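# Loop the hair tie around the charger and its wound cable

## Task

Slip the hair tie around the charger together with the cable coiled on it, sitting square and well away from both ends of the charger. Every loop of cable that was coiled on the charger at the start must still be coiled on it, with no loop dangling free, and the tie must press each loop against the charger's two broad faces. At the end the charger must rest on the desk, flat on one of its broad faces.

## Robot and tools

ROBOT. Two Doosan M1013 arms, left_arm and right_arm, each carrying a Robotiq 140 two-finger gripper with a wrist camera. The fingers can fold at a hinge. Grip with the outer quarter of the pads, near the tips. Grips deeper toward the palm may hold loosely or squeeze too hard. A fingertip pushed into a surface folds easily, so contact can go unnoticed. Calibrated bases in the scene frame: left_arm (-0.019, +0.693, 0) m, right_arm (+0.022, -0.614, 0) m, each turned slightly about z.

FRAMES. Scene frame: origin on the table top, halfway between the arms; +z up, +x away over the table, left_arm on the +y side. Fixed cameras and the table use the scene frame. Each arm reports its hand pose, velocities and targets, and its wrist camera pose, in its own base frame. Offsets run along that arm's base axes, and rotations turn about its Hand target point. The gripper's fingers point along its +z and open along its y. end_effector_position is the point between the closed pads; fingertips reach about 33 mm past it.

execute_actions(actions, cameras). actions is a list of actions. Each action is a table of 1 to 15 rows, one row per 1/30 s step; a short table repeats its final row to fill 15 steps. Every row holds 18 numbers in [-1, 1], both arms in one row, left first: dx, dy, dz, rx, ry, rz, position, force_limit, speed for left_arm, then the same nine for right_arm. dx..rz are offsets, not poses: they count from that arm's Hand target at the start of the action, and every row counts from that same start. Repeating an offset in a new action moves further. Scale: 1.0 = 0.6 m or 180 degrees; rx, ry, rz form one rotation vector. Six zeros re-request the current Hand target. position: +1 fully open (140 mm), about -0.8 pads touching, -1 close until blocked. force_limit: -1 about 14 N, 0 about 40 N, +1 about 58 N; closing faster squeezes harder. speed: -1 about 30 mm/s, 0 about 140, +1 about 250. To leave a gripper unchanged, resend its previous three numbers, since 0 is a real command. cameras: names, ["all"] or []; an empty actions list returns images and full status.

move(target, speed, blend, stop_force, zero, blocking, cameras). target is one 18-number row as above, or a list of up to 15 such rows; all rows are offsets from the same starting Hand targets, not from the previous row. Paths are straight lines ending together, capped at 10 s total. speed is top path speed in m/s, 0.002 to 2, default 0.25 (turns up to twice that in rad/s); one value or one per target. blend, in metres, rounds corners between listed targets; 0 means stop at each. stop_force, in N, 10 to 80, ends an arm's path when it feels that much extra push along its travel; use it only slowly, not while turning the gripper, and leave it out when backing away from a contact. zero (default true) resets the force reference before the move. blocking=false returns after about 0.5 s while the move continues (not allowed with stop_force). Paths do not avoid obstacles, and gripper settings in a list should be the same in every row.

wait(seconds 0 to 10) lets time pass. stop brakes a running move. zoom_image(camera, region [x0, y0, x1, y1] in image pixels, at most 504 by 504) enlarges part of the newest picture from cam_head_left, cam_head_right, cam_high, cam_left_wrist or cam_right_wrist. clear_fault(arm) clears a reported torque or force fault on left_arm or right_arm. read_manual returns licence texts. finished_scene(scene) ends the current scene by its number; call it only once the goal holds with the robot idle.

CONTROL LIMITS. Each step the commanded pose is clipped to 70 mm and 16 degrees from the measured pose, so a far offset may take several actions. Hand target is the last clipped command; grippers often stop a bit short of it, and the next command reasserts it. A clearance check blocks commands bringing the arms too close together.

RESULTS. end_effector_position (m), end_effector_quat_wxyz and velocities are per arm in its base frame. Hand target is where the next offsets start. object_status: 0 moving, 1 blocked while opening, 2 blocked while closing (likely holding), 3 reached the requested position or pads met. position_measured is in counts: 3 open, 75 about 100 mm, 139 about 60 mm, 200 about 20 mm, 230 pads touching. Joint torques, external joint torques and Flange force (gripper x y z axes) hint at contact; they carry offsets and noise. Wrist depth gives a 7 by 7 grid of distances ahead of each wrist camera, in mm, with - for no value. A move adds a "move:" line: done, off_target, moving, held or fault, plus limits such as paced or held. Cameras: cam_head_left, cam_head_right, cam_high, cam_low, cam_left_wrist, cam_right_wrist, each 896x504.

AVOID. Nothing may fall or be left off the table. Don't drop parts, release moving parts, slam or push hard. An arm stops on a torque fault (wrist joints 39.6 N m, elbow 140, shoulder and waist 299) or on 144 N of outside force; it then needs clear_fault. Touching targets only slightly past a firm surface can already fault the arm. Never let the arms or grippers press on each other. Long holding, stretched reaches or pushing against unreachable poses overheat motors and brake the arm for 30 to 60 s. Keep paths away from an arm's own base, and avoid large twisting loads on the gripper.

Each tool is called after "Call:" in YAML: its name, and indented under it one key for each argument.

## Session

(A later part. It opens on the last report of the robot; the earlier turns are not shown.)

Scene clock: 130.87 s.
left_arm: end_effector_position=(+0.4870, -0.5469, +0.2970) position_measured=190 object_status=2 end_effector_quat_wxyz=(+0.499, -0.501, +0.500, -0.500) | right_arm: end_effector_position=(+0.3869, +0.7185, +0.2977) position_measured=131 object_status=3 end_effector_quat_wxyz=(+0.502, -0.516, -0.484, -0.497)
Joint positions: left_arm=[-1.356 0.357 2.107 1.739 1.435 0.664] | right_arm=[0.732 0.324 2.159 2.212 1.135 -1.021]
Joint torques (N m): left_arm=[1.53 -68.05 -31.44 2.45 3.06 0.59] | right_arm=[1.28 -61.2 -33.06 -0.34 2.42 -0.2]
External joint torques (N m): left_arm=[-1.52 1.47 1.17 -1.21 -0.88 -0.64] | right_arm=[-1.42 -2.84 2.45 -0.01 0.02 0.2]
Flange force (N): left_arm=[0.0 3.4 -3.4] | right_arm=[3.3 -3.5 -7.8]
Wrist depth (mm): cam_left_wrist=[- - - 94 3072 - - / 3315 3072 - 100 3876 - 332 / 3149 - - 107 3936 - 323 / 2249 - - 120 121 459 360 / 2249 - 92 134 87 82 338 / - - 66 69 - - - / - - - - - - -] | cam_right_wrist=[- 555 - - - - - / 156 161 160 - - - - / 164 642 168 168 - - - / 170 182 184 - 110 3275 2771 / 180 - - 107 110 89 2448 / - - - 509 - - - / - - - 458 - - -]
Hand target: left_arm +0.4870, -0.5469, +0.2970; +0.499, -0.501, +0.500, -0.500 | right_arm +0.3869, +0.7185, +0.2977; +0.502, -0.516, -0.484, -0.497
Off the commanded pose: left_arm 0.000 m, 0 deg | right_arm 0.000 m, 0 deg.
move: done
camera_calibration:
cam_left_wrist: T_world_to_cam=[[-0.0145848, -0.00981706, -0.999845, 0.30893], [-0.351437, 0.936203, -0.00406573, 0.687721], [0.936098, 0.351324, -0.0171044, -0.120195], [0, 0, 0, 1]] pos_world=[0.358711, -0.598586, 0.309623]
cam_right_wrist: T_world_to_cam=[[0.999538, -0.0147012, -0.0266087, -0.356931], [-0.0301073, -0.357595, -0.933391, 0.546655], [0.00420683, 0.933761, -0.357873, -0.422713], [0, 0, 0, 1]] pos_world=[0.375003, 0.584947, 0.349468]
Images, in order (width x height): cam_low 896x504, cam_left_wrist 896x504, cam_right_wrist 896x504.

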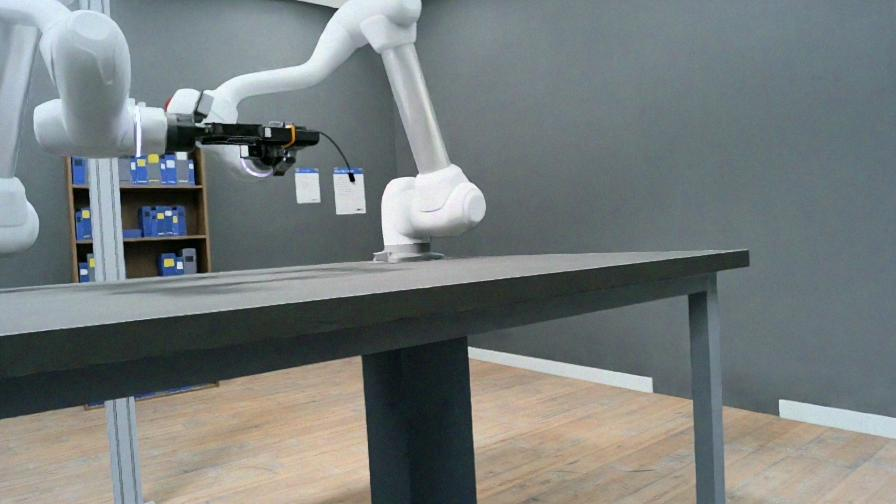

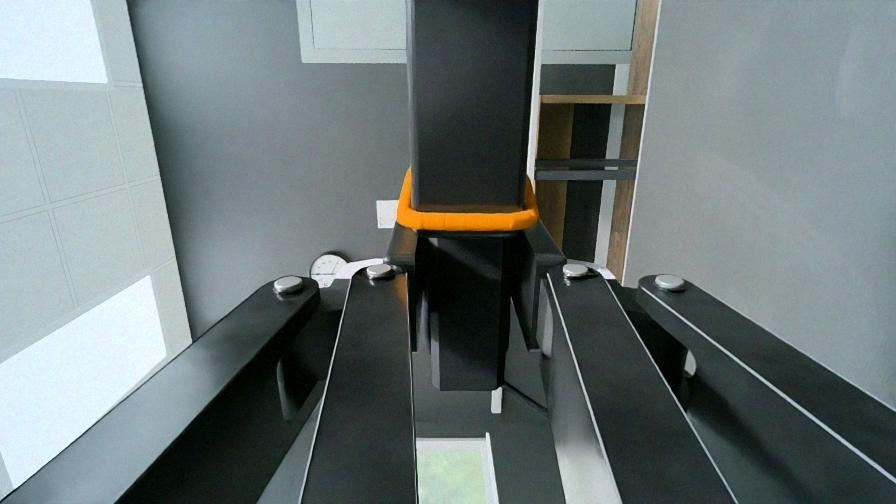

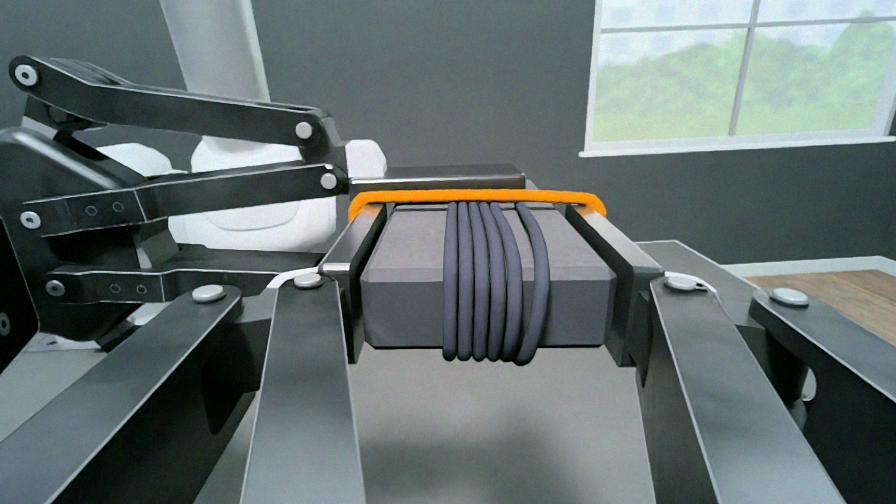

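Call:
move:
  target:
    - [0,0,0,0,0,0,-1,0.6,-1,0,0,0,0,0,0,-1,-0.3,-1]
    - [0,0,0,0,0,0,-0.1,0.6,-1,0,0,0,0,0,0,-1,-0.3,-1]
    - [0,-0.033,0,0,0,0,-0.1,0.6,-1,0,0,0,0,0,0,-1,-0.3,-1]
    - [0,-0.033,0,0,0,0,-1,0.6,-1,0,0,0,0,0,0,-1,-0.3,-1]
  speed: 0.06

Call:
wait:
  seconds: 0.8
  cameras: ["cam_left_wrist","cam_right_wrist"]

Call:
zoom_image:
  camera: "cam_right_wrist"
  region: [320, 120, 640, 420]

Call:
zoom_image:
  camera: "cam_left_wrist"
  region: [350, 150, 600, 400]

Scene clock: 135.57 s.
left_arm: end_effector_position=(+0.4870, -0.5667, +0.2971) position_measured=183 object_status=0 end_effector_quat_wxyz=(+0.499, -0.501, +0.500, -0.500) | right_arm: end_effector_position=(+0.3869, +0.7185, +0.2977) position_measured=137 object_status=2 end_effector_quat_wxyz=(+0.502, -0.516, -0.484, -0.497)
Joint positions: left_arm=[-1.363 0.38 2.071 1.731 1.437 0.679] | right_arm=[0.732 0.324 2.159 2.212 1.135 -1.021]
Joint torques (N m): left_arm=[-0.31 -66.61 -28.32 0.98 1.29 0.58] | right_arm=[-0.94 -66.49 -38.2 1.8 4.12 0.17]
External joint torques (N m): left_arm=[0.24 -2.53 -2.3 0.31 0.87 -0.63] | right_arm=[0.89 2.26 7.42 -2.15 -1.67 -0.17]
Flange force (N): left_arm=[0.8 -3.2 0.2] | right_arm=[-4.1 -6.3 -7.8]
Wrist depth (mm): cam_left_wrist=[2652 2999 - 85 2999 - - / - - - 100 3149 - - / 2229 - - 107 3359 - 361 / - - - 112 121 - 380 / - - 92 132 87 86 348 / - - 66 143 - - - / - - - - - - -] | cam_right_wrist=[- 553 - 2472 2119 - - / 138 140 147 - 2865 - - / 634 148 147 149 2335 - - / 153 674 695 121 115 882 2711 / 153 - - 110 110 89 - / - - - 546 - - - / - - - 446 - - -]
Hand target: left_arm +0.4870, -0.5667, +0.2970; +0.499, -0.501, +0.500, -0.500 | right_arm +0.3869, +0.7185, +0.2977; +0.502, -0.516, -0.484, -0.497
Off the commanded pose: left_arm 0.000 m, 0 deg | right_arm 0.000 m, 0 deg.
move: done

Scene clock: 136.37 s.
left_arm: end_effector_position=(+0.4870, -0.5667, +0.2970) position_measured=183 object_status=2 end_effector_quat_wxyz=(+0.499, -0.501, +0.500, -0.500) | right_arm: end_effector_position=(+0.3869, +0.7185, +0.2977) position_measured=137 object_status=2 end_effector_quat_wxyz=(+0.502, -0.516, -0.484, -0.497)
Joint positions: left_arm=[-1.363 0.38 2.071 1.731 1.437 0.679] | right_arm=[0.732 0.324 2.159 2.212 1.135 -1.021]
Joint torques (N m): left_arm=[-0.29 -66.52 -28.3 0.98 1.28 0.57] | right_arm=[-0.86 -66.36 -38.19 1.81 4.12 0.14]
External joint torques (N m): left_arm=[0.35 -2.69 -2.42 0.31 0.88 -0.62] | right_arm=[0.84 2.44 7.51 -2.17 -1.68 -0.15]
Flange force (N): left_arm=[0.8 -3.5 0.4] | right_arm=[-4.3 -6.2 -7.8]
Wrist depth (mm): cam_left_wrist=[2652 - - 85 3035 473 337 / 2863 2153 - 100 4344 543 - / - 4063 4420 107 2355 577 - / 2422 - - 112 121 589 383 / - - 92 133 86 86 331 / - - 66 141 - - - / - - - - - - -] | cam_right_wrist=[2251 563 - - - 2898 - / 141 139 616 2292 - - - / 637 148 147 148 2521 2833 - / 153 669 698 - 115 3275 3002 / 153 - - 109 111 89 2472 / - - - 552 536 - - / - - - 439 441 - -]
Hand target: left_arm +0.4870, -0.5667, +0.2970; +0.499, -0.501, +0.500, -0.500 | right_arm +0.3869, +0.7185, +0.2977; +0.502, -0.516, -0.484, -0.497
Tool commands: left_gripper/position=-1.0 left_gripper/force_limit=+0.6 left_gripper/speed=-1.0 right_gripper/position=-1.0 right_gripper/force_limit=-0.3 right_gripper/speed=-1.0
Off the commanded pose: left_arm 0.000 m, 0 deg | right_arm 0.000 m, 0 deg.
wait: 0.80 s; at rest by 0.17 s
camera_calibration:
cam_left_wrist: T_world_to_cam=[[-0.0145848, -0.00981706, -0.999845, 0.308736], [-0.351437, 0.936203, -0.00406573, 0.706257], [0.936098, 0.351324, -0.0171044, -0.113239], [0, 0, 0, 1]] pos_world=[0.358711, -0.618386, 0.309623]
cam_right_wrist: T_world_to_cam=[[0.999538, -0.0147012, -0.0266087, -0.356931], [-0.0301073, -0.357595, -0.933391, 0.546655], [0.00420683, 0.933761, -0.357873, -0.422713], [0, 0, 0, 1]] pos_world=[0.375003, 0.584947, 0.349468]
Images, in order (width x height): cam_left_wrist 896x504, cam_right_wrist 896x504.

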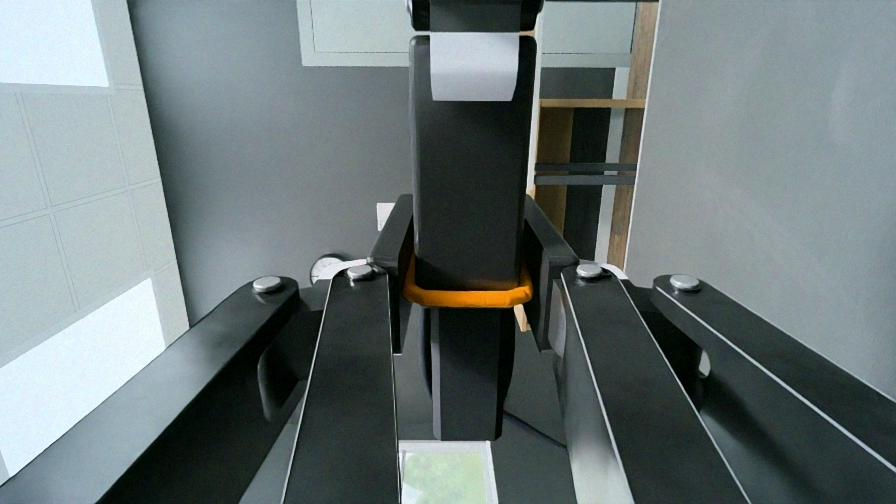

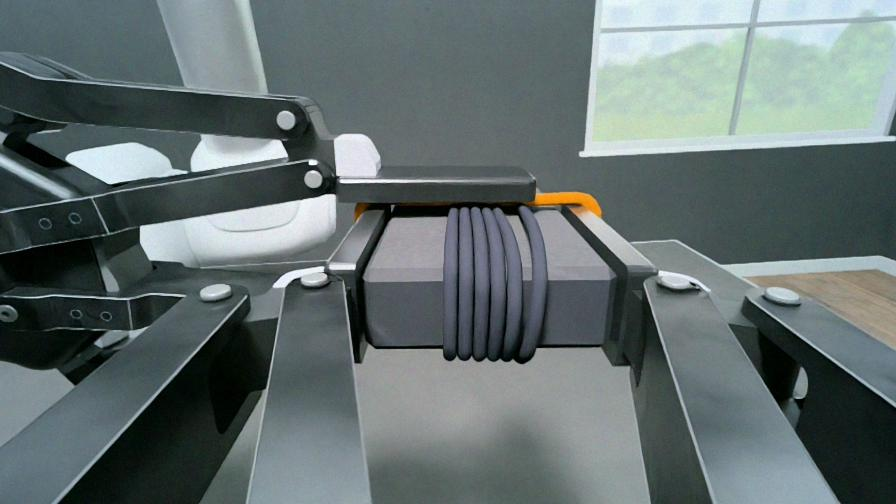

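Scaled by 1.575 from the camera's 896x504 image, which has a finer 1280x720 frame.

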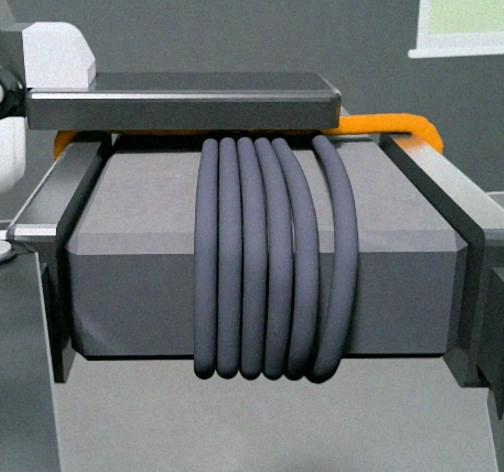

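Scaled by 2.016 from the camera's 896x504 image, which has a finer 1280x720 frame.

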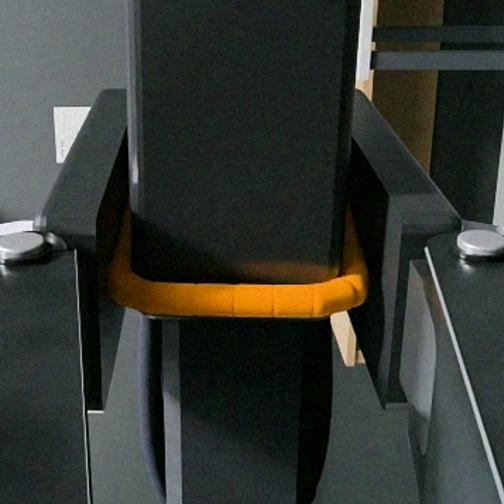

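Call:
move:
  target:
    - [0,0,0,0,0,0,-1,0.6,-1,0,0,0,0,0,0,-0.01,-0.4,-1]
    - [0,0,0,0,0,0,-1,0.6,-1,-0.0017,-0.05,0,0,0,0,-0.01,-0.4,-1]
  speed: 0.03
  cameras: ["cam_left_wrist","cam_right_wrist"]

Call:
zoom_image:
  camera: "cam_right_wrist"
  region: [320, 120, 640, 420]

Call:
zoom_image:
  camera: "cam_left_wrist"
  region: [350, 150, 600, 400]

Scene clock: 138.50 s.
left_arm: end_effector_position=(+0.4870, -0.5667, +0.2970) position_measured=183 object_status=2 end_effector_quat_wxyz=(+0.499, -0.501, +0.500, -0.500) | right_arm: end_effector_position=(+0.3859, +0.6886, +0.2977) position_measured=130 object_status=3 end_effector_quat_wxyz=(+0.502, -0.516, -0.484, -0.497)
Joint positions: left_arm=[-1.363 0.38 2.071 1.731 1.437 0.679] | right_arm=[0.69 0.298 2.2 2.178 1.164 -1.018]
Joint torques (N m): left_arm=[1.77 -70.83 -31.69 2.37 3.1 0.62] | right_arm=[1.05 -58.55 -32.44 -0.3 2.36 -0.2]
External joint torques (N m): left_arm=[-1.65 1.68 1.15 -1.1 -0.94 -0.67] | right_arm=[-1.05 -2.42 2.32 0.06 0.07 0.19]
Flange force (N): left_arm=[0.1 3.6 -3.2] | right_arm=[2.7 -3.8 -6.6]
Wrist depth (mm): cam_left_wrist=[- - - 93 3110 - - / - - - 99 2680 - 356 / 2999 3189 - 105 2333 - 377 / 2680 4753 104 122 138 474 331 / - - 92 133 86 86 332 / - - 66 - - - - / - - - - - - -] | cam_right_wrist=[- 572 - 2137 2119 - - / 171 167 175 - 2741 2448 2547 / - 177 176 174 - - - / 181 189 143 137 134 2573 2833 / - - - - 119 89 2472 / - - - 531 - - - / - - - 443 - - -]
Hand target: left_arm +0.4870, -0.5667, +0.2970; +0.499, -0.501, +0.500, -0.500 | right_arm +0.3859, +0.6885, +0.2977; +0.502, -0.516, -0.484, -0.497
Off the commanded pose: left_arm 0.000 m, 0 deg | right_arm 0.000 m, 0 deg.
move: done
camera_calibration:
cam_left_wrist: T_world_to_cam=[[-0.0146208, -0.00972233, -0.999846, 0.308807], [-0.351436, 0.936204, -0.00396442, 0.706227], [0.936098, 0.351324, -0.0171048, -0.113238], [0, 0, 0, 1]] pos_world=[0.358711, -0.618386, 0.309623]
cam_right_wrist: T_world_to_cam=[[0.999538, -0.0147012, -0.0266087, -0.356373], [-0.0301073, -0.357595, -0.933391, 0.535897], [0.00420683, 0.933761, -0.357873, -0.394696], [0, 0, 0, 1]] pos_world=[0.374003, 0.554947, 0.349468]
Images, in order (width x height): cam_left_wrist 896x504, cam_right_wrist 896x504.

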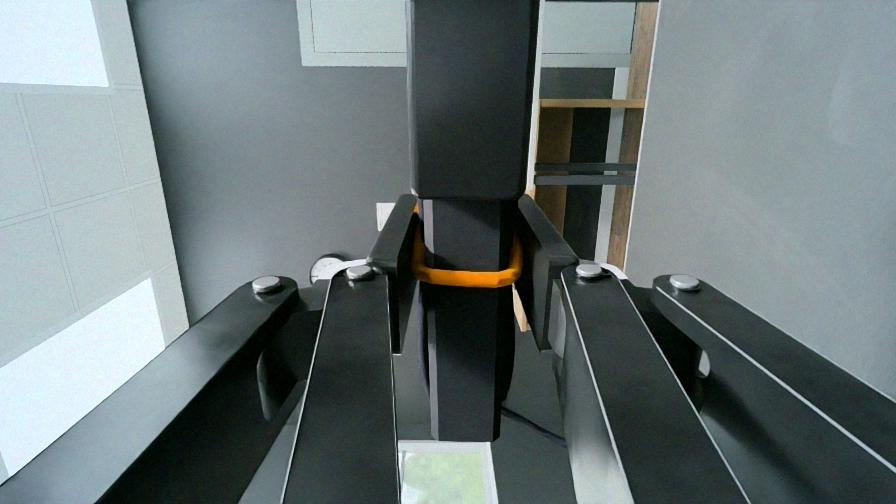

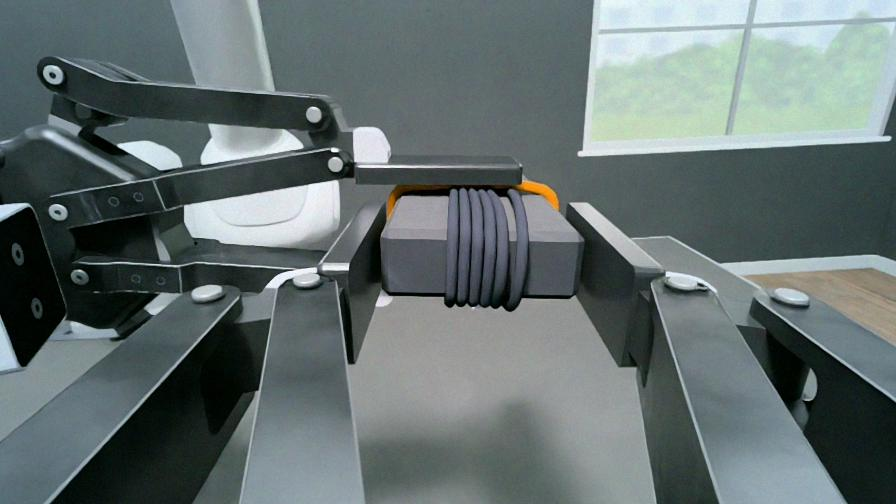

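Scaled by 1.575 from the camera's 896x504 image, which has a finer 1280x720 frame.

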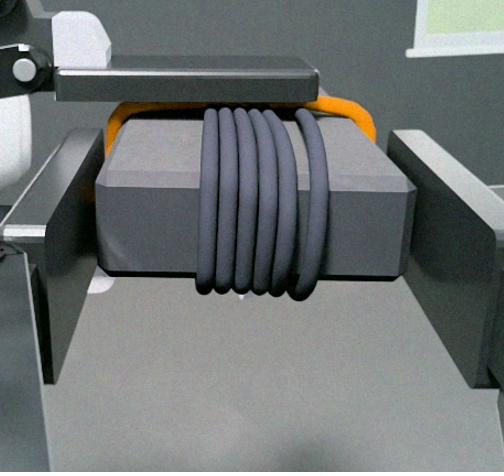

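Scaled by 2.016 from the camera's 896x504 image, which has a finer 1280x720 frame.

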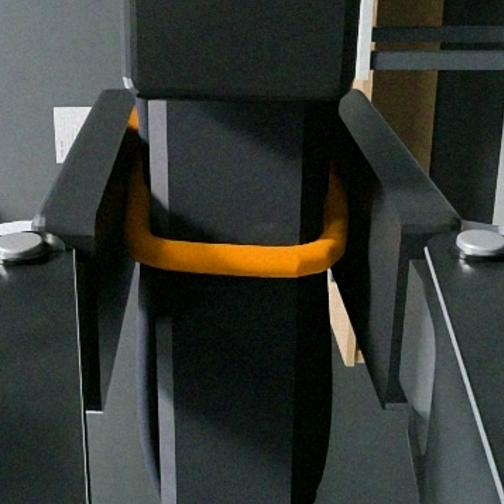

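Call:
move:
  target:
    - [0,0,0,0,0,0,-1,0.6,-1,-0.006,-0.2,0,0,0,0,-0.01,-0.4,-1]
    - [0,0,0,0,0,0,-1,0.6,-1,-0.004,-0.2,0.25,-0.5,0.012,0.012,-0.01,-0.4,-1]
    - [0,0,0,0,0,0,-1,0.6,-1,-0.003,0.0325,0.229,-0.5,0.012,0.012,-0.01,-0.4,-1]
  speed: 0.28
  blend: [0.03,0.04,0]
  cameras: ["cam_right_wrist","cam_low","cam_head_left"]

Scene clock: 143.93 s.
left_arm: end_effector_position=(+0.4870, -0.5667, +0.2970) position_measured=183 object_status=2 end_effector_quat_wxyz=(+0.499, -0.501, +0.500, -0.500) | right_arm: end_effector_position=(+0.3841, +0.7080, +0.4352) position_measured=130 object_status=3 end_effector_quat_wxyz=(-0.007, +0.720, +0.694, -0.009)
Joint positions: left_arm=[-1.363 0.38 2.071 1.731 1.437 0.679] | right_arm=[1.024 0.419 1.065 0.018 1.671 1.062]
Joint torques (N m): left_arm=[1.8 -70.94 -31.64 2.4 3.06 0.61] | right_arm=[1.45 -82.05 -44.85 4.41 -0.12 -0.2]
External joint torques (N m): left_arm=[-1.75 1.8 0.86 -1.11 -0.9 -0.66] | right_arm=[-1.29 -3.14 2.45 0.01 0.11 0.2]
Flange force (N): left_arm=[0.9 3.7 -3.3] | right_arm=[-11.5 -4.2 5.4]
Wrist depth (mm): cam_left_wrist=[- - 2652 2999 3189 - 347 / 164 166 - 108 3149 - 349 / - - - 113 3072 - 346 / - - - 122 137 450 426 / - - 92 132 86 86 404 / - - 66 142 - - - / - - - - - - -] | cam_right_wrist=[- - - 234 509 503 - / 230 211 212 234 497 549 - / 246 251 - - - 568 - / - - - - 134 - - / - - - 624 119 89 - / - - - 647 681 - - / - - - 714 - - -]
Hand target: left_arm +0.4870, -0.5667, +0.2970; +0.499, -0.501, +0.500, -0.500 | right_arm +0.3841, +0.7080, +0.4351; -0.007, +0.720, +0.694, -0.009
Off the commanded pose: left_arm 0.000 m, 0 deg | right_arm 0.000 m, 0 deg.
move: done
camera_calibration:
cam_right_wrist: T_world_to_cam=[[0.999093, -0.0265305, -0.0332986, -0.339065], [-0.0128253, -0.933323, 0.358808, 0.509831], [-0.0405977, -0.358055, -0.932817, 0.818384], [0, 0, 0, 1]] pos_world=[0.378521, 0.759868, 0.569182]
Images, in order (width x height): cam_head_left 896x504, cam_low 896x504, cam_right_wrist 896x504.

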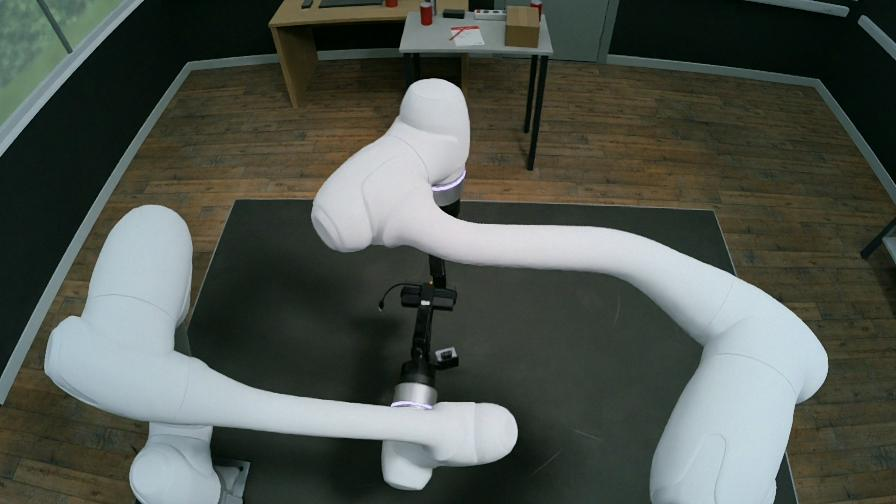

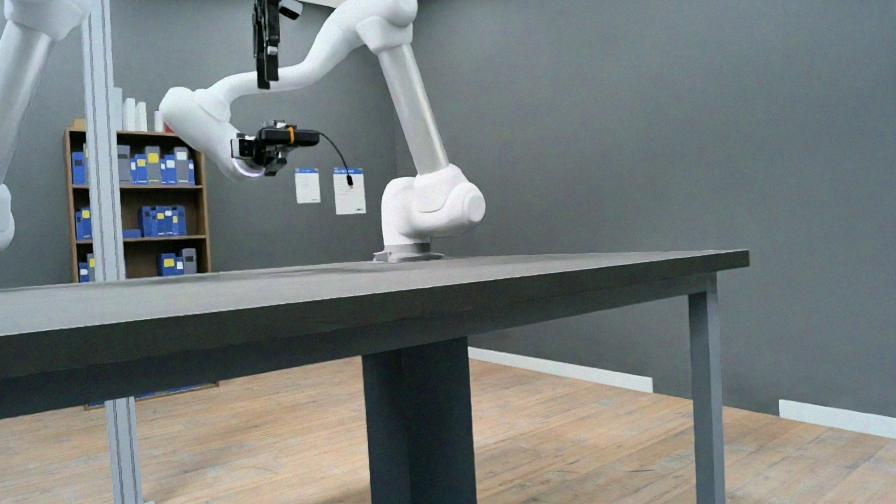

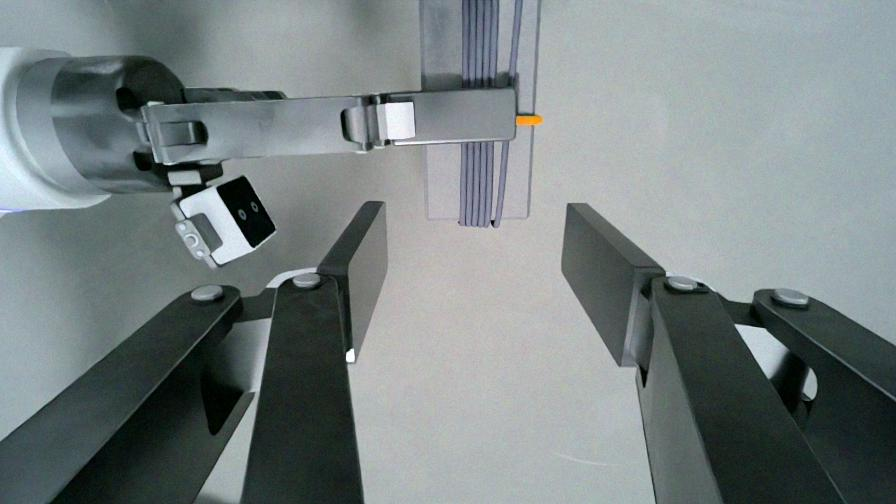

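Call:
move:
  target:
    - [0,0,0,0,0,0,-1,0.6,-1,0.0082,-0.0142,-0.02,0,0,0,0.15,-0.4,0]
    - [0,0,0,0,0,0,-1,0.6,-1,0.0082,-0.0142,-0.2003,0,0,0,0.15,-0.4,0]
  speed: 0.15
  cameras: ["cam_right_wrist","cam_left_wrist"]

Scene clock: 146.43 s.
left_arm: end_effector_position=(+0.4870, -0.5667, +0.2970) position_measured=183 object_status=2 end_effector_quat_wxyz=(+0.499, -0.501, +0.500, -0.500) | right_arm: end_effector_position=(+0.3890, +0.6995, +0.3150) position_measured=110 object_status=3 end_effector_quat_wxyz=(-0.007, +0.720, +0.694, -0.009)
Joint positions: left_arm=[-1.363 0.38 2.071 1.731 1.437 0.679] | right_arm=[1.013 0.414 1.287 0.017 1.454 1.048]
Joint torques (N m): left_arm=[1.7 -70.9 -31.68 2.38 3.1 0.56] | right_arm=[1.29 -81.06 -44.19 4 -0.07 -0.19]
External joint torques (N m): left_arm=[-1.72 1.72 0.94 -1.09 -0.94 -0.61] | right_arm=[-1.32 -3.41 1.97 0.4 0.06 0.19]
Flange force (N): left_arm=[0.6 3.5 -3.2] | right_arm=[-9.9 -3.5 2.2]
Wrist depth (mm): cam_left_wrist=[- - 3110 1812 2999 - - / - 87 94 95 3936 - 366 / - 87 99 99 2311 - 363 / - - - 121 144 - 360 / 2333 - 92 133 86 86 347 / - - 66 - - - - / - - - - - - -] | cam_right_wrist=[- 404 401 122 391 - - / 97 - 115 120 133 - - / 99 458 152 136 - - 435 / - - 147 143 137 115 - / - 87 106 491 - 106 - / - - - 553 - - - / - - 567 - - - -]
Hand target: left_arm +0.4870, -0.5667, +0.2970; +0.499, -0.501, +0.500, -0.500 | right_arm +0.3890, +0.6995, +0.3149; -0.007, +0.720, +0.694, -0.009
Off the commanded pose: left_arm 0.000 m, 0 deg | right_arm 0.000 m, 0 deg.
move: done
camera_calibration:
cam_left_wrist: T_world_to_cam=[[-0.0145848, -0.00981706, -0.999845, 0.308736], [-0.351437, 0.936203, -0.00406573, 0.706257], [0.936098, 0.351324, -0.0171044, -0.113239], [0, 0, 0, 1]] pos_world=[0.358711, -0.618386, 0.309623]
cam_right_wrist: T_world_to_cam=[[0.999096, -0.0265962, -0.0331687, -0.348298], [-0.012928, -0.933275, 0.358929, 0.545039], [-0.0405017, -0.358176, -0.932775, 0.703454], [0, 0, 0, 1]] pos_world=[0.383521, 0.751368, 0.448982]
Images, in order (width x height): cam_left_wrist 896x504, cam_right_wrist 896x504.

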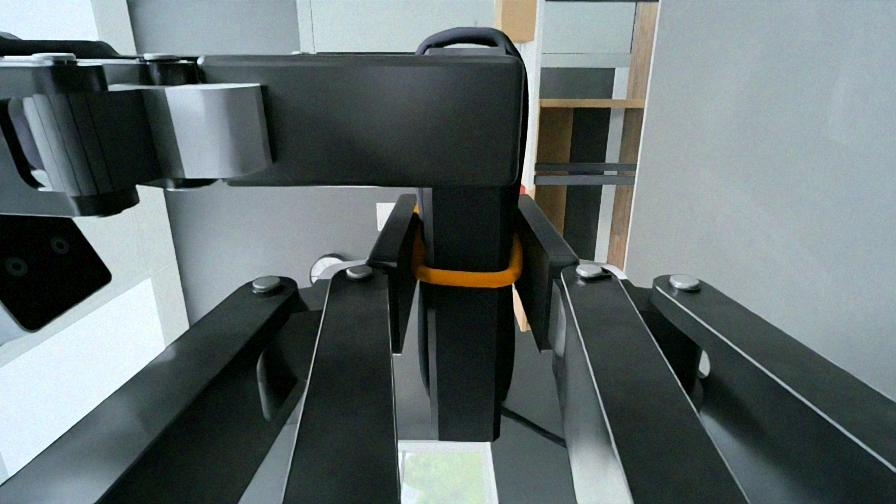

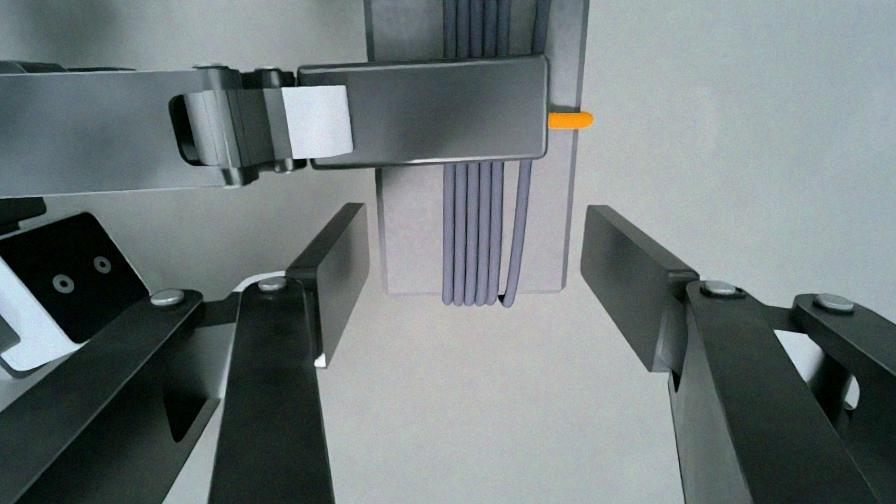

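Call:
move:
  target: [0,0,0,0,0,0,-1,0.6,-1,0,0,0,0,0,0,-1,-0.2,-1]

Call:
wait:
  seconds: 1
  cameras: ["cam_right_wrist"]

Scene clock: 147.63 s.
left_arm: end_effector_position=(+0.4870, -0.5667, +0.2970) position_measured=183 object_status=2 end_effector_quat_wxyz=(+0.499, -0.501, +0.500, -0.500) | right_arm: end_effector_position=(+0.3890, +0.6995, +0.3149) position_measured=136 object_status=0 end_effector_quat_wxyz=(-0.007, +0.720, +0.694, -0.009)
Joint positions: left_arm=[-1.363 0.38 2.071 1.731 1.437 0.679] | right_arm=[1.013 0.414 1.287 0.017 1.454 1.048]
Joint torques (N m): left_arm=[-0.88 -71.74 -32.16 2.85 3.15 0.54] | right_arm=[-1.25 -79.78 -45.29 3.3 -1.12 -0.02]
External joint torques (N m): left_arm=[0.82 2.72 1.53 -1.56 -1 -0.59] | right_arm=[1.11 -4.59 3.12 1.09 1.11 0.02]
Flange force (N): left_arm=[0.0 5.0 0.5] | right_arm=[-12.1 -7.8 2.0]
Wrist depth (mm): cam_left_wrist=[- - 3272 1702 3072 - 336 / - 92 102 103 2896 578 - / - 92 107 115 2229 579 - / - 4499 - 121 137 542 362 / - - 92 132 86 86 346 / - - 66 142 - - - / - - - 3705 - - -] | cam_right_wrist=[- - 403 123 395 390 393 / 97 - 115 120 123 - - / 100 463 124 135 - 432 445 / - - - 144 125 459 457 / - - - - 128 91 - / - - - - - - - / - - - - - - -]
Hand target: left_arm +0.4870, -0.5667, +0.2970; +0.499, -0.501, +0.500, -0.500 | right_arm +0.3890, +0.6995, +0.3149; -0.007, +0.720, +0.694, -0.009
Off the commanded pose: left_arm 0.000 m, 0 deg | right_arm 0.000 m, 0 deg.
move: done

Scene clock: 148.63 s.
left_arm: end_effector_position=(+0.4870, -0.5667, +0.2970) position_measured=183 object_status=2 end_effector_quat_wxyz=(+0.499, -0.501, +0.500, -0.500) | right_arm: end_effector_position=(+0.3890, +0.6995, +0.3149) position_measured=136 object_status=2 end_effector_quat_wxyz=(-0.007, +0.720, +0.694, -0.009)
Joint positions: left_arm=[-1.363 0.38 2.071 1.731 1.437 0.679] | right_arm=[1.013 0.414 1.287 0.017 1.454 1.048]
Joint torques (N m): left_arm=[-1.01 -71.82 -32.13 2.89 3.13 0.56] | right_arm=[-1.29 -79.82 -45.19 3.34 -1.13 0]
External joint torques (N m): left_arm=[0.75 2.84 1.42 -1.58 -0.98 -0.61] | right_arm=[1.26 -4.7 2.97 1.07 1.12 0]
Flange force (N): left_arm=[0.3 5.2 0.4] | right_arm=[-11.8 -7.8 1.7]
Wrist depth (mm): cam_left_wrist=[- - 3072 127 3315 557 392 / - 92 102 103 3035 611 356 / - 92 107 115 2229 523 328 / 4344 - - 122 144 521 362 / 2738 - 92 131 86 86 347 / - - 66 141 - - - / - - - - - - -] | cam_right_wrist=[422 400 - 121 127 403 395 / 97 - 115 120 122 416 415 / 101 457 123 136 141 439 435 / - 480 - 141 129 453 458 / - - - - 147 89 - / - - - - - - - / - - - - - - -]
Hand target: left_arm +0.4870, -0.5667, +0.2970; +0.499, -0.501, +0.500, -0.500 | right_arm +0.3890, +0.6995, +0.3149; -0.007, +0.720, +0.694, -0.009
Tool commands: left_gripper/position=-1.0 left_gripper/force_limit=+0.6 left_gripper/speed=-1.0 right_gripper/position=-1.0 right_gripper/force_limit=-0.2 right_gripper/speed=-1.0
Off the commanded pose: left_arm 0.000 m, 0 deg | right_arm 0.000 m, 0 deg.
wait: 1.00 s; at rest by 0.17 s
camera_calibration:
cam_right_wrist: T_world_to_cam=[[0.999093, -0.0265362, -0.0332943, -0.348289], [-0.0128232, -0.933244, 0.359015, 0.544972], [-0.0405986, -0.358263, -0.932738, 0.703447], [0, 0, 0, 1]] pos_world=[0.383521, 0.751368, 0.448882]
Images, in order (width x height): cam_right_wrist 896x504.

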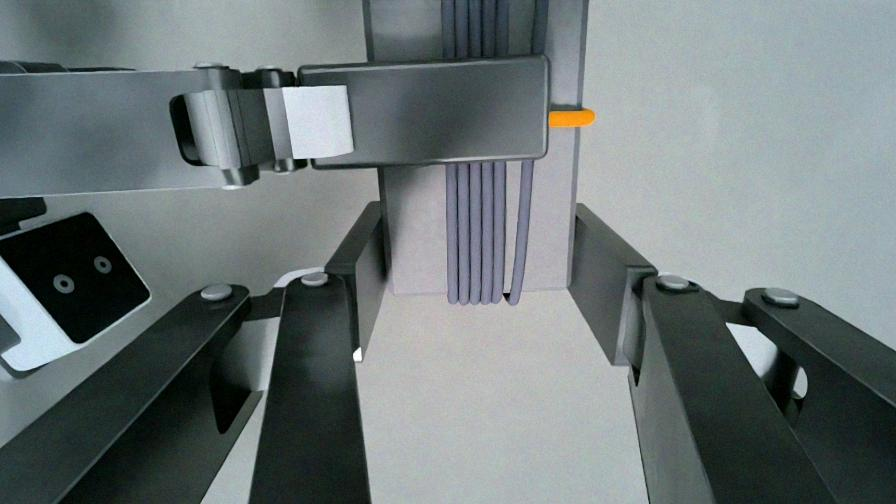

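Gripped. Release left and move it well away.

Call:
move:
  target:
    - [0,0,0,0,0,0,-0.1,0,-1,0,0,0,0,0,0,-1,-0.2,-1]
    - [-0.35,0,0,0,0,0,-0.1,0,-1,0,0,0,0,0,0,-1,-0.2,-1]
    - [-0.4,0.4,0.12,0,0,0,-0.1,0,-1,0,0,0,0,0,0,-1,-0.2,-1]
  speed: 0.2
  blend: [0,0.05,0]
  cameras: ["cam_right_wrist","cam_low","cam_left_wrist"]

Call:
zoom_image:
  camera: "cam_low"
  region: [200, 80, 400, 220]

Scene clock: 152.90 s.
left_arm: end_effector_position=(+0.2470, -0.3267, +0.3690) position_measured=141 object_status=3 end_effector_quat_wxyz=(+0.499, -0.501, +0.500, -0.500) | right_arm: end_effector_position=(+0.3890, +0.6995, +0.3149) position_measured=136 object_status=2 end_effector_quat_wxyz=(-0.007, +0.720, +0.694, -0.009)
Joint positions: left_arm=[-1.929 -0.088 2.457 1.308 1.816 0.738] | right_arm=[1.013 0.414 1.287 0.017 1.454 1.048]
Joint torques (N m): left_arm=[2.02 -23.23 -30.89 3.13 2.21 0.64] | right_arm=[1.43 -83.28 -46.3 4.41 -0.21 -0.19]
External joint torques (N m): left_arm=[-1.99 1.03 -0.44 -0.53 -0.17 -0.69] | right_arm=[-1.42 -1.37 4.09 0 0.21 0.19]
Flange force (N): left_arm=[0.1 3.9 -7.4] | right_arm=[-11.4 -4.1 5.5]
Wrist depth (mm): cam_left_wrist=[- - - 3149 3359 - 448 / - - - - 3405 - 487 / 2545 4845 3230 3315 3272 578 410 / 2799 3072 120 - 128 - - / - 87 92 - 113 92 411 / - - 66 - - - - / - - - - - - -] | cam_right_wrist=[- 408 406 135 - - 401 / - 427 424 137 - - 416 / 450 - 447 139 - 432 - / - 486 - 145 129 457 - / - - - - 115 89 - / - - - - - - - / - - - - - - -]
Hand target: left_arm +0.2470, -0.3267, +0.3690; +0.499, -0.501, +0.500, -0.500 | right_arm +0.3890, +0.6995, +0.3149; -0.007, +0.720, +0.694, -0.009
Off the commanded pose: left_arm 0.000 m, 0 deg | right_arm 0.000 m, 0 deg.
move: done
camera_calibration:
cam_left_wrist: T_world_to_cam=[[-0.0145268, -0.00968812, -0.999848, 0.379624], [-0.351436, 0.936204, -0.0039654, 0.397479], [0.936099, 0.351324, -0.0170048, 0.0283012], [0, 0, 0, 1]] pos_world=[0.11871, -0.378386, 0.381623]
cam_right_wrist: T_world_to_cam=[[0.999092, -0.0266304, -0.0332626, -0.348229], [-0.0129262, -0.933275, 0.35893, 0.545037], [-0.0406016, -0.358174, -0.932771, 0.70349], [0, 0, 0, 1]] pos_world=[0.383521, 0.751368, 0.448982]
Images, in order (width x height): cam_low 896x504, cam_left_wrist 896x504, cam_right_wrist 896x504.

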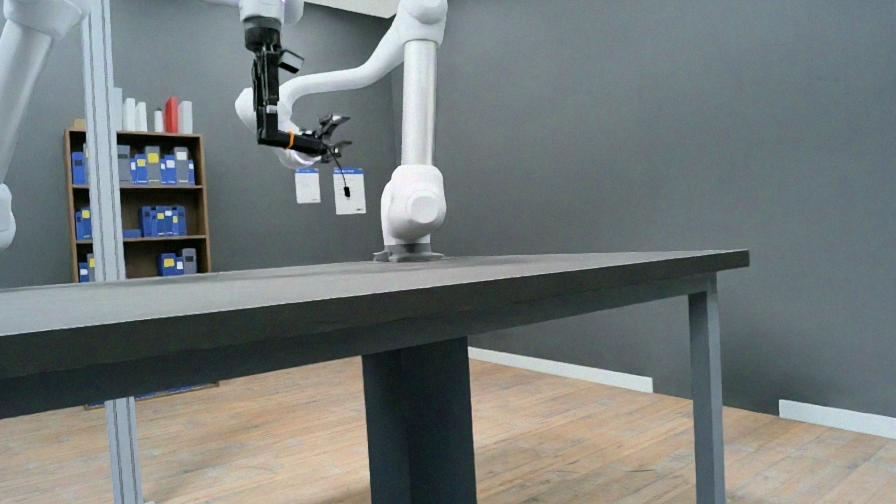

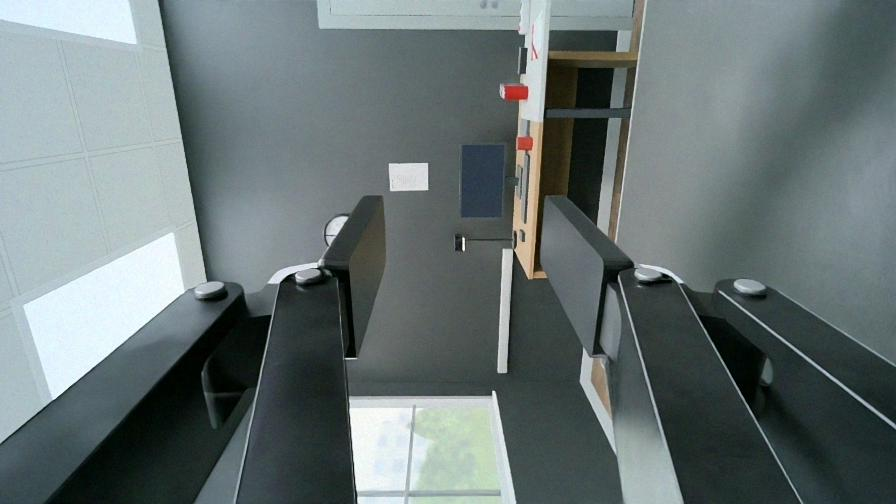

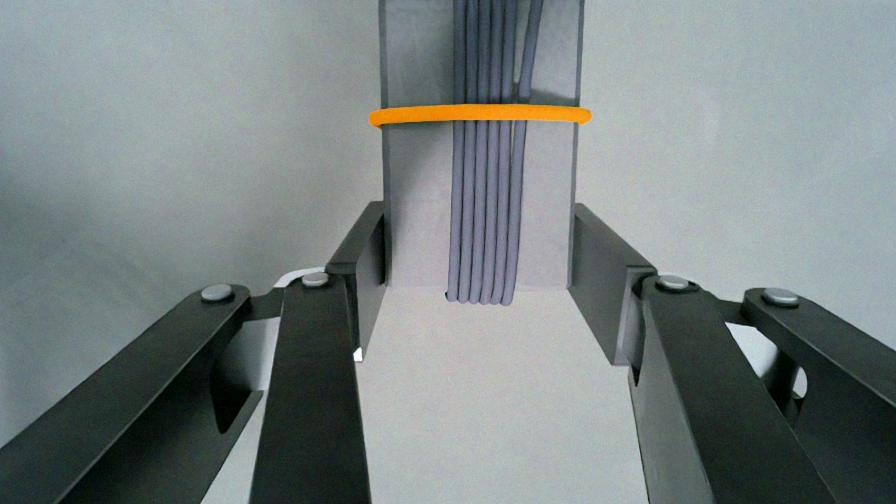

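Scaled by 2.520 from the camera's 896x504 image, which has a finer 1280x720 frame.

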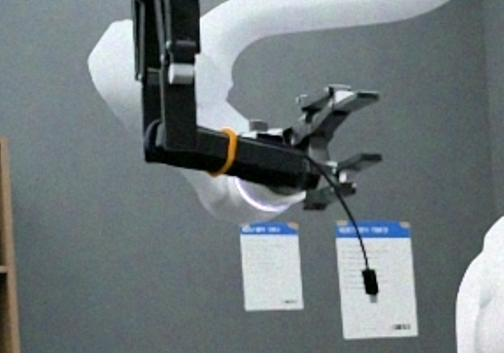

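Call:
move:
  target:
    - [0,0,0,0,0,0,-0.1,0,-1,0,0,-0.25,0.056,0,0,-1,-0.2,-1]
    - [0,0,0,0,0,0,-0.1,0,-1,0,-0.15,-0.42,0.056,0,0,-1,-0.2,-1]
  speed: 0.15
  blend: [0.03,0]
  cameras: ["cam_right_wrist","cam_low"]

Call:
zoom_image:
  camera: "cam_low"
  region: [140, 210, 340, 310]

Scene clock: 155.73 s.
left_arm: end_effector_position=(+0.2470, -0.3267, +0.3690) position_measured=141 object_status=3 end_effector_quat_wxyz=(+0.499, -0.501, +0.500, -0.500) | right_arm: end_effector_position=(+0.3890, +0.6096, +0.0631) position_measured=136 object_status=2 end_effector_quat_wxyz=(-0.070, +0.717, +0.692, +0.052)
Joint positions: left_arm=[-1.929 -0.088 2.457 1.308 1.816 0.738] | right_arm=[0.898 0.384 1.833 0.173 0.809 0.82]
Joint torques (N m): left_arm=[1.64 -24.15 -31.26 3.11 2.22 0.64] | right_arm=[1.52 -73.56 -39.41 3.84 -0.46 -0.13]
External joint torques (N m): left_arm=[-1.64 1.98 0.06 -0.52 -0.18 -0.68] | right_arm=[-1.55 -0.29 4.75 -0.11 0.13 0.13]
Flange force (N): left_arm=[1.4 6.1 -6.6] | right_arm=[-9.8 -3.8 1.2]
Wrist depth (mm): cam_left_wrist=[3599 - 4130 2896 3876 - 473 / 2210 - - - 3189 - - / - - - 3705 3230 - - / - - 120 - 128 - - / - 87 92 - 113 92 - / - - 66 - - - - / - - - - - - -] | cam_right_wrist=[195 193 192 135 188 186 185 / 199 198 198 135 192 192 191 / 205 203 202 137 199 197 195 / 211 209 206 144 129 201 200 / 216 - - 211 114 89 204 / - - - 218 - - - / - - - 223 223 - -]
Hand target: left_arm +0.2470, -0.3267, +0.3690; +0.499, -0.501, +0.500, -0.500 | right_arm +0.3890, +0.6095, +0.0629; -0.070, +0.717, +0.692, +0.052
Off the commanded pose: left_arm 0.000 m, 0 deg | right_arm 0.000 m, 0 deg.
move: done
camera_calibration:
cam_right_wrist: T_world_to_cam=[[0.999096, -0.0203737, -0.0373132, -0.362579], [-0.0129245, -0.981706, 0.189966, 0.591652], [-0.0405009, -0.189312, -0.981081, 0.336364], [0, 0, 0, 1]] pos_world=[0.383521, 0.637119, 0.204078]
Images, in order (width x height): cam_low 896x504, cam_right_wrist 896x504.

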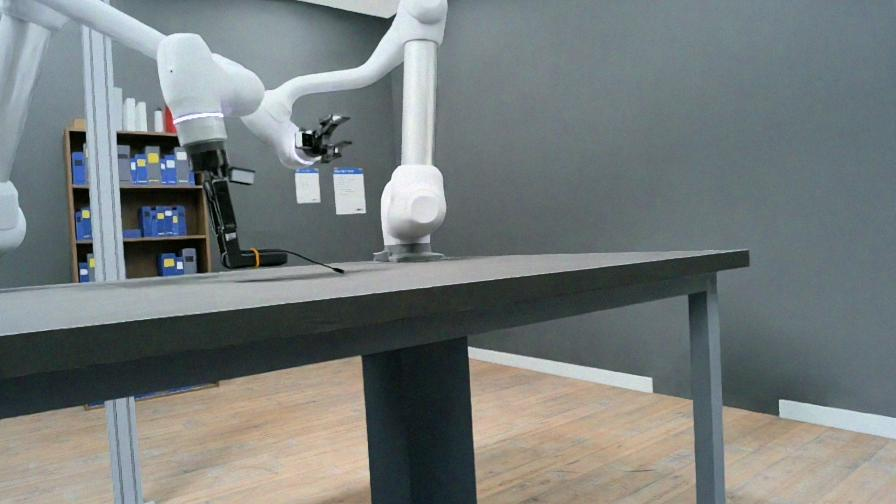

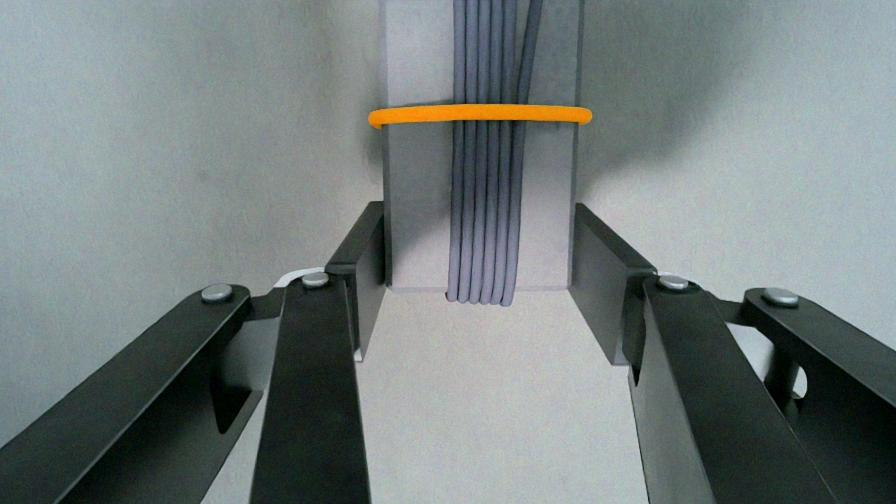

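Scaled by 2.520 from the camera's 896x504 image, which has a finer 1280x720 frame.

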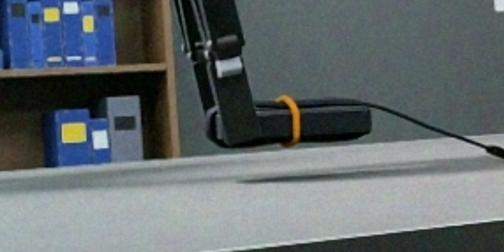

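Call:
move:
  target: [0,0,0,0,0,0,-0.1,0,-1,0,0,-0.033,0,0,0,-1,-0.2,-1]
  speed: 0.05

Call:
move:
  target: [0,0,0,0,0,0,-0.1,0,-1,0,0,-0.03,0,0,0,-1,-0.2,-1]
  speed: 0.008
  stop_force: 10
  cameras: ["cam_right_wrist","cam_low"]

Call:
zoom_image:
  camera: "cam_low"
  region: [140, 210, 340, 310]

Scene clock: 156.87 s.
left_arm: end_effector_position=(+0.2470, -0.3267, +0.3690) position_measured=141 object_status=3 end_effector_quat_wxyz=(+0.499, -0.501, +0.500, -0.500) | right_arm: end_effector_position=(+0.3890, +0.6095, +0.0432) position_measured=136 object_status=2 end_effector_quat_wxyz=(-0.070, +0.717, +0.692, +0.052)
Joint positions: left_arm=[-1.929 -0.088 2.457 1.308 1.816 0.738] | right_arm=[0.898 0.405 1.847 0.179 0.775 0.812]
Joint torques (N m): left_arm=[1.52 -24.33 -30.99 3.1 2.2 0.64] | right_arm=[1.44 -74.42 -37.63 3.73 -0.71 -0.19]
External joint torques (N m): left_arm=[-1.49 2 -0.52 -0.49 -0.15 -0.69] | right_arm=[-1.45 -1.04 3.57 -0.09 0.36 0.19]
Flange force (N): left_arm=[2.5 5.5 -6.4] | right_arm=[-8.0 -3.1 -0.8]
Wrist depth (mm): cam_left_wrist=[- - 3072 3072 3405 - 470 / - - - - 3548 - 444 / - - - 3272 3599 - 446 / - 4063 120 - 148 702 428 / - 87 92 - 113 92 411 / - - 66 - - - - / - - - 3230 - - -] | cam_right_wrist=[175 174 173 133 169 169 168 / 180 179 177 137 174 173 172 / 184 184 182 139 176 177 176 / 189 189 186 - 147 182 180 / - - - 191 187 89 - / - - - 195 195 - - / - - - 203 200 - -]
Hand target: left_arm +0.2470, -0.3267, +0.3690; +0.499, -0.501, +0.500, -0.500 | right_arm +0.3890, +0.6095, +0.0431; -0.070, +0.717, +0.692, +0.052
Off the commanded pose: left_arm 0.000 m, 0 deg | right_arm 0.000 m, 0 deg.
move: done

Scene clock: 158.77 s.
left_arm: end_effector_position=(+0.2470, -0.3267, +0.3690) position_measured=141 object_status=3 end_effector_quat_wxyz=(+0.499, -0.501, +0.500, -0.500) | right_arm: end_effector_position=(+0.3890, +0.6095, +0.0327) position_measured=136 object_status=2 end_effector_quat_wxyz=(-0.070, +0.717, +0.692, +0.052)
Joint positions: left_arm=[-1.929 -0.088 2.457 1.308 1.816 0.738] | right_arm=[0.898 0.416 1.853 0.182 0.758 0.807]
Joint torques (N m): left_arm=[1.85 -24.34 -31.16 3.14 2.2 0.59] | right_arm=[1.45 -66.31 -31.97 3.29 -0.37 -0.16]
External joint torques (N m): left_arm=[-1.93 2.18 -0.1 -0.53 -0.16 -0.64] | right_arm=[-1.48 -9.81 -1.66 0.3 0.02 0.16]
Flange force (N): left_arm=[1.7 6.2 -7.6] | right_arm=[-6.7 -3.9 -12.9]
Wrist depth (mm): cam_left_wrist=[2377 - - 3149 3189 - 402 / 2863 - 5599 - 3230 - 468 / 2680 - - 3359 3359 - - / 2494 - 120 - 127 - 475 / - 87 92 - 113 92 - / - - 66 - - - - / - - - - - - -] | cam_right_wrist=[165 165 164 131 160 159 158 / 170 168 167 135 164 163 162 / 175 174 172 138 168 167 166 / 179 179 175 145 139 171 171 / 183 - - 179 177 89 174 / - - - 186 - - - / - - - 191 190 - -]
Hand target: left_arm +0.2470, -0.3267, +0.3690; +0.499, -0.501, +0.500, -0.500 | right_arm +0.3890, +0.6095, +0.0327; -0.070, +0.717, +0.692, +0.052 (not the last commanded pose)
Off the commanded pose: left_arm 0.000 m, 0 deg | right_arm 0.008 m, 0 deg.
move: contact (right_arm)
camera_calibration:
cam_right_wrist: T_world_to_cam=[[0.999096, -0.0203794, -0.0373102, -0.36371], [-0.0129266, -0.981687, 0.190063, 0.597399], [-0.0405003, -0.189409, -0.981063, 0.306597], [0, 0, 0, 1]] pos_world=[0.383521, 0.637119, 0.173678]
Images, in order (width x height): cam_low 896x504, cam_right_wrist 896x504.

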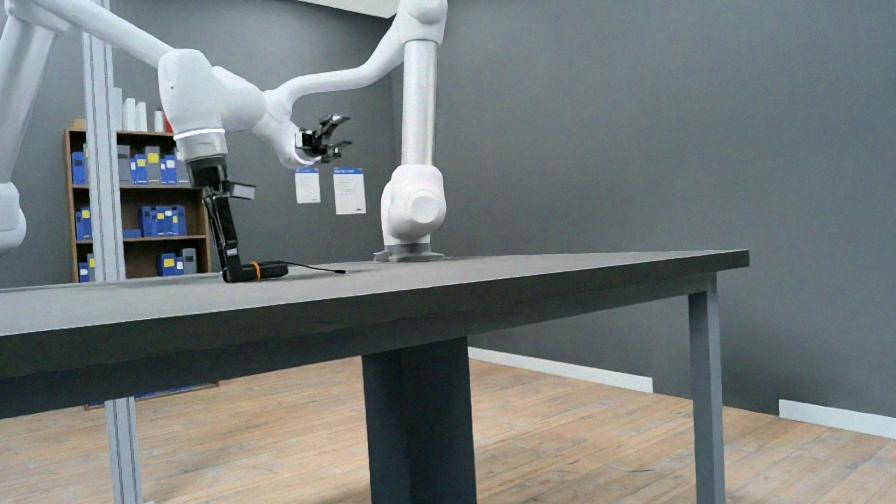

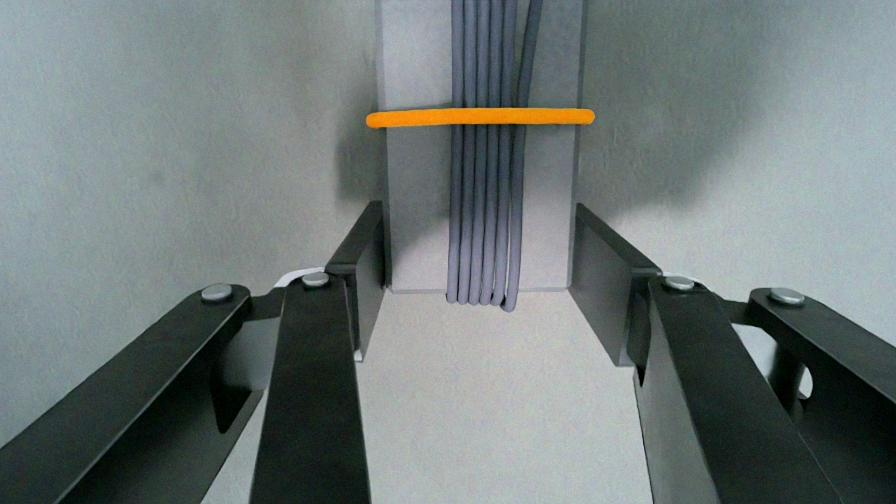

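Scaled by 2.520 from the camera's 896x504 image, which has a finer 1280x720 frame.

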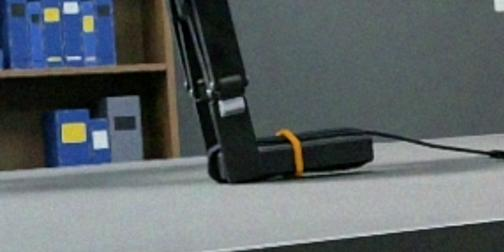

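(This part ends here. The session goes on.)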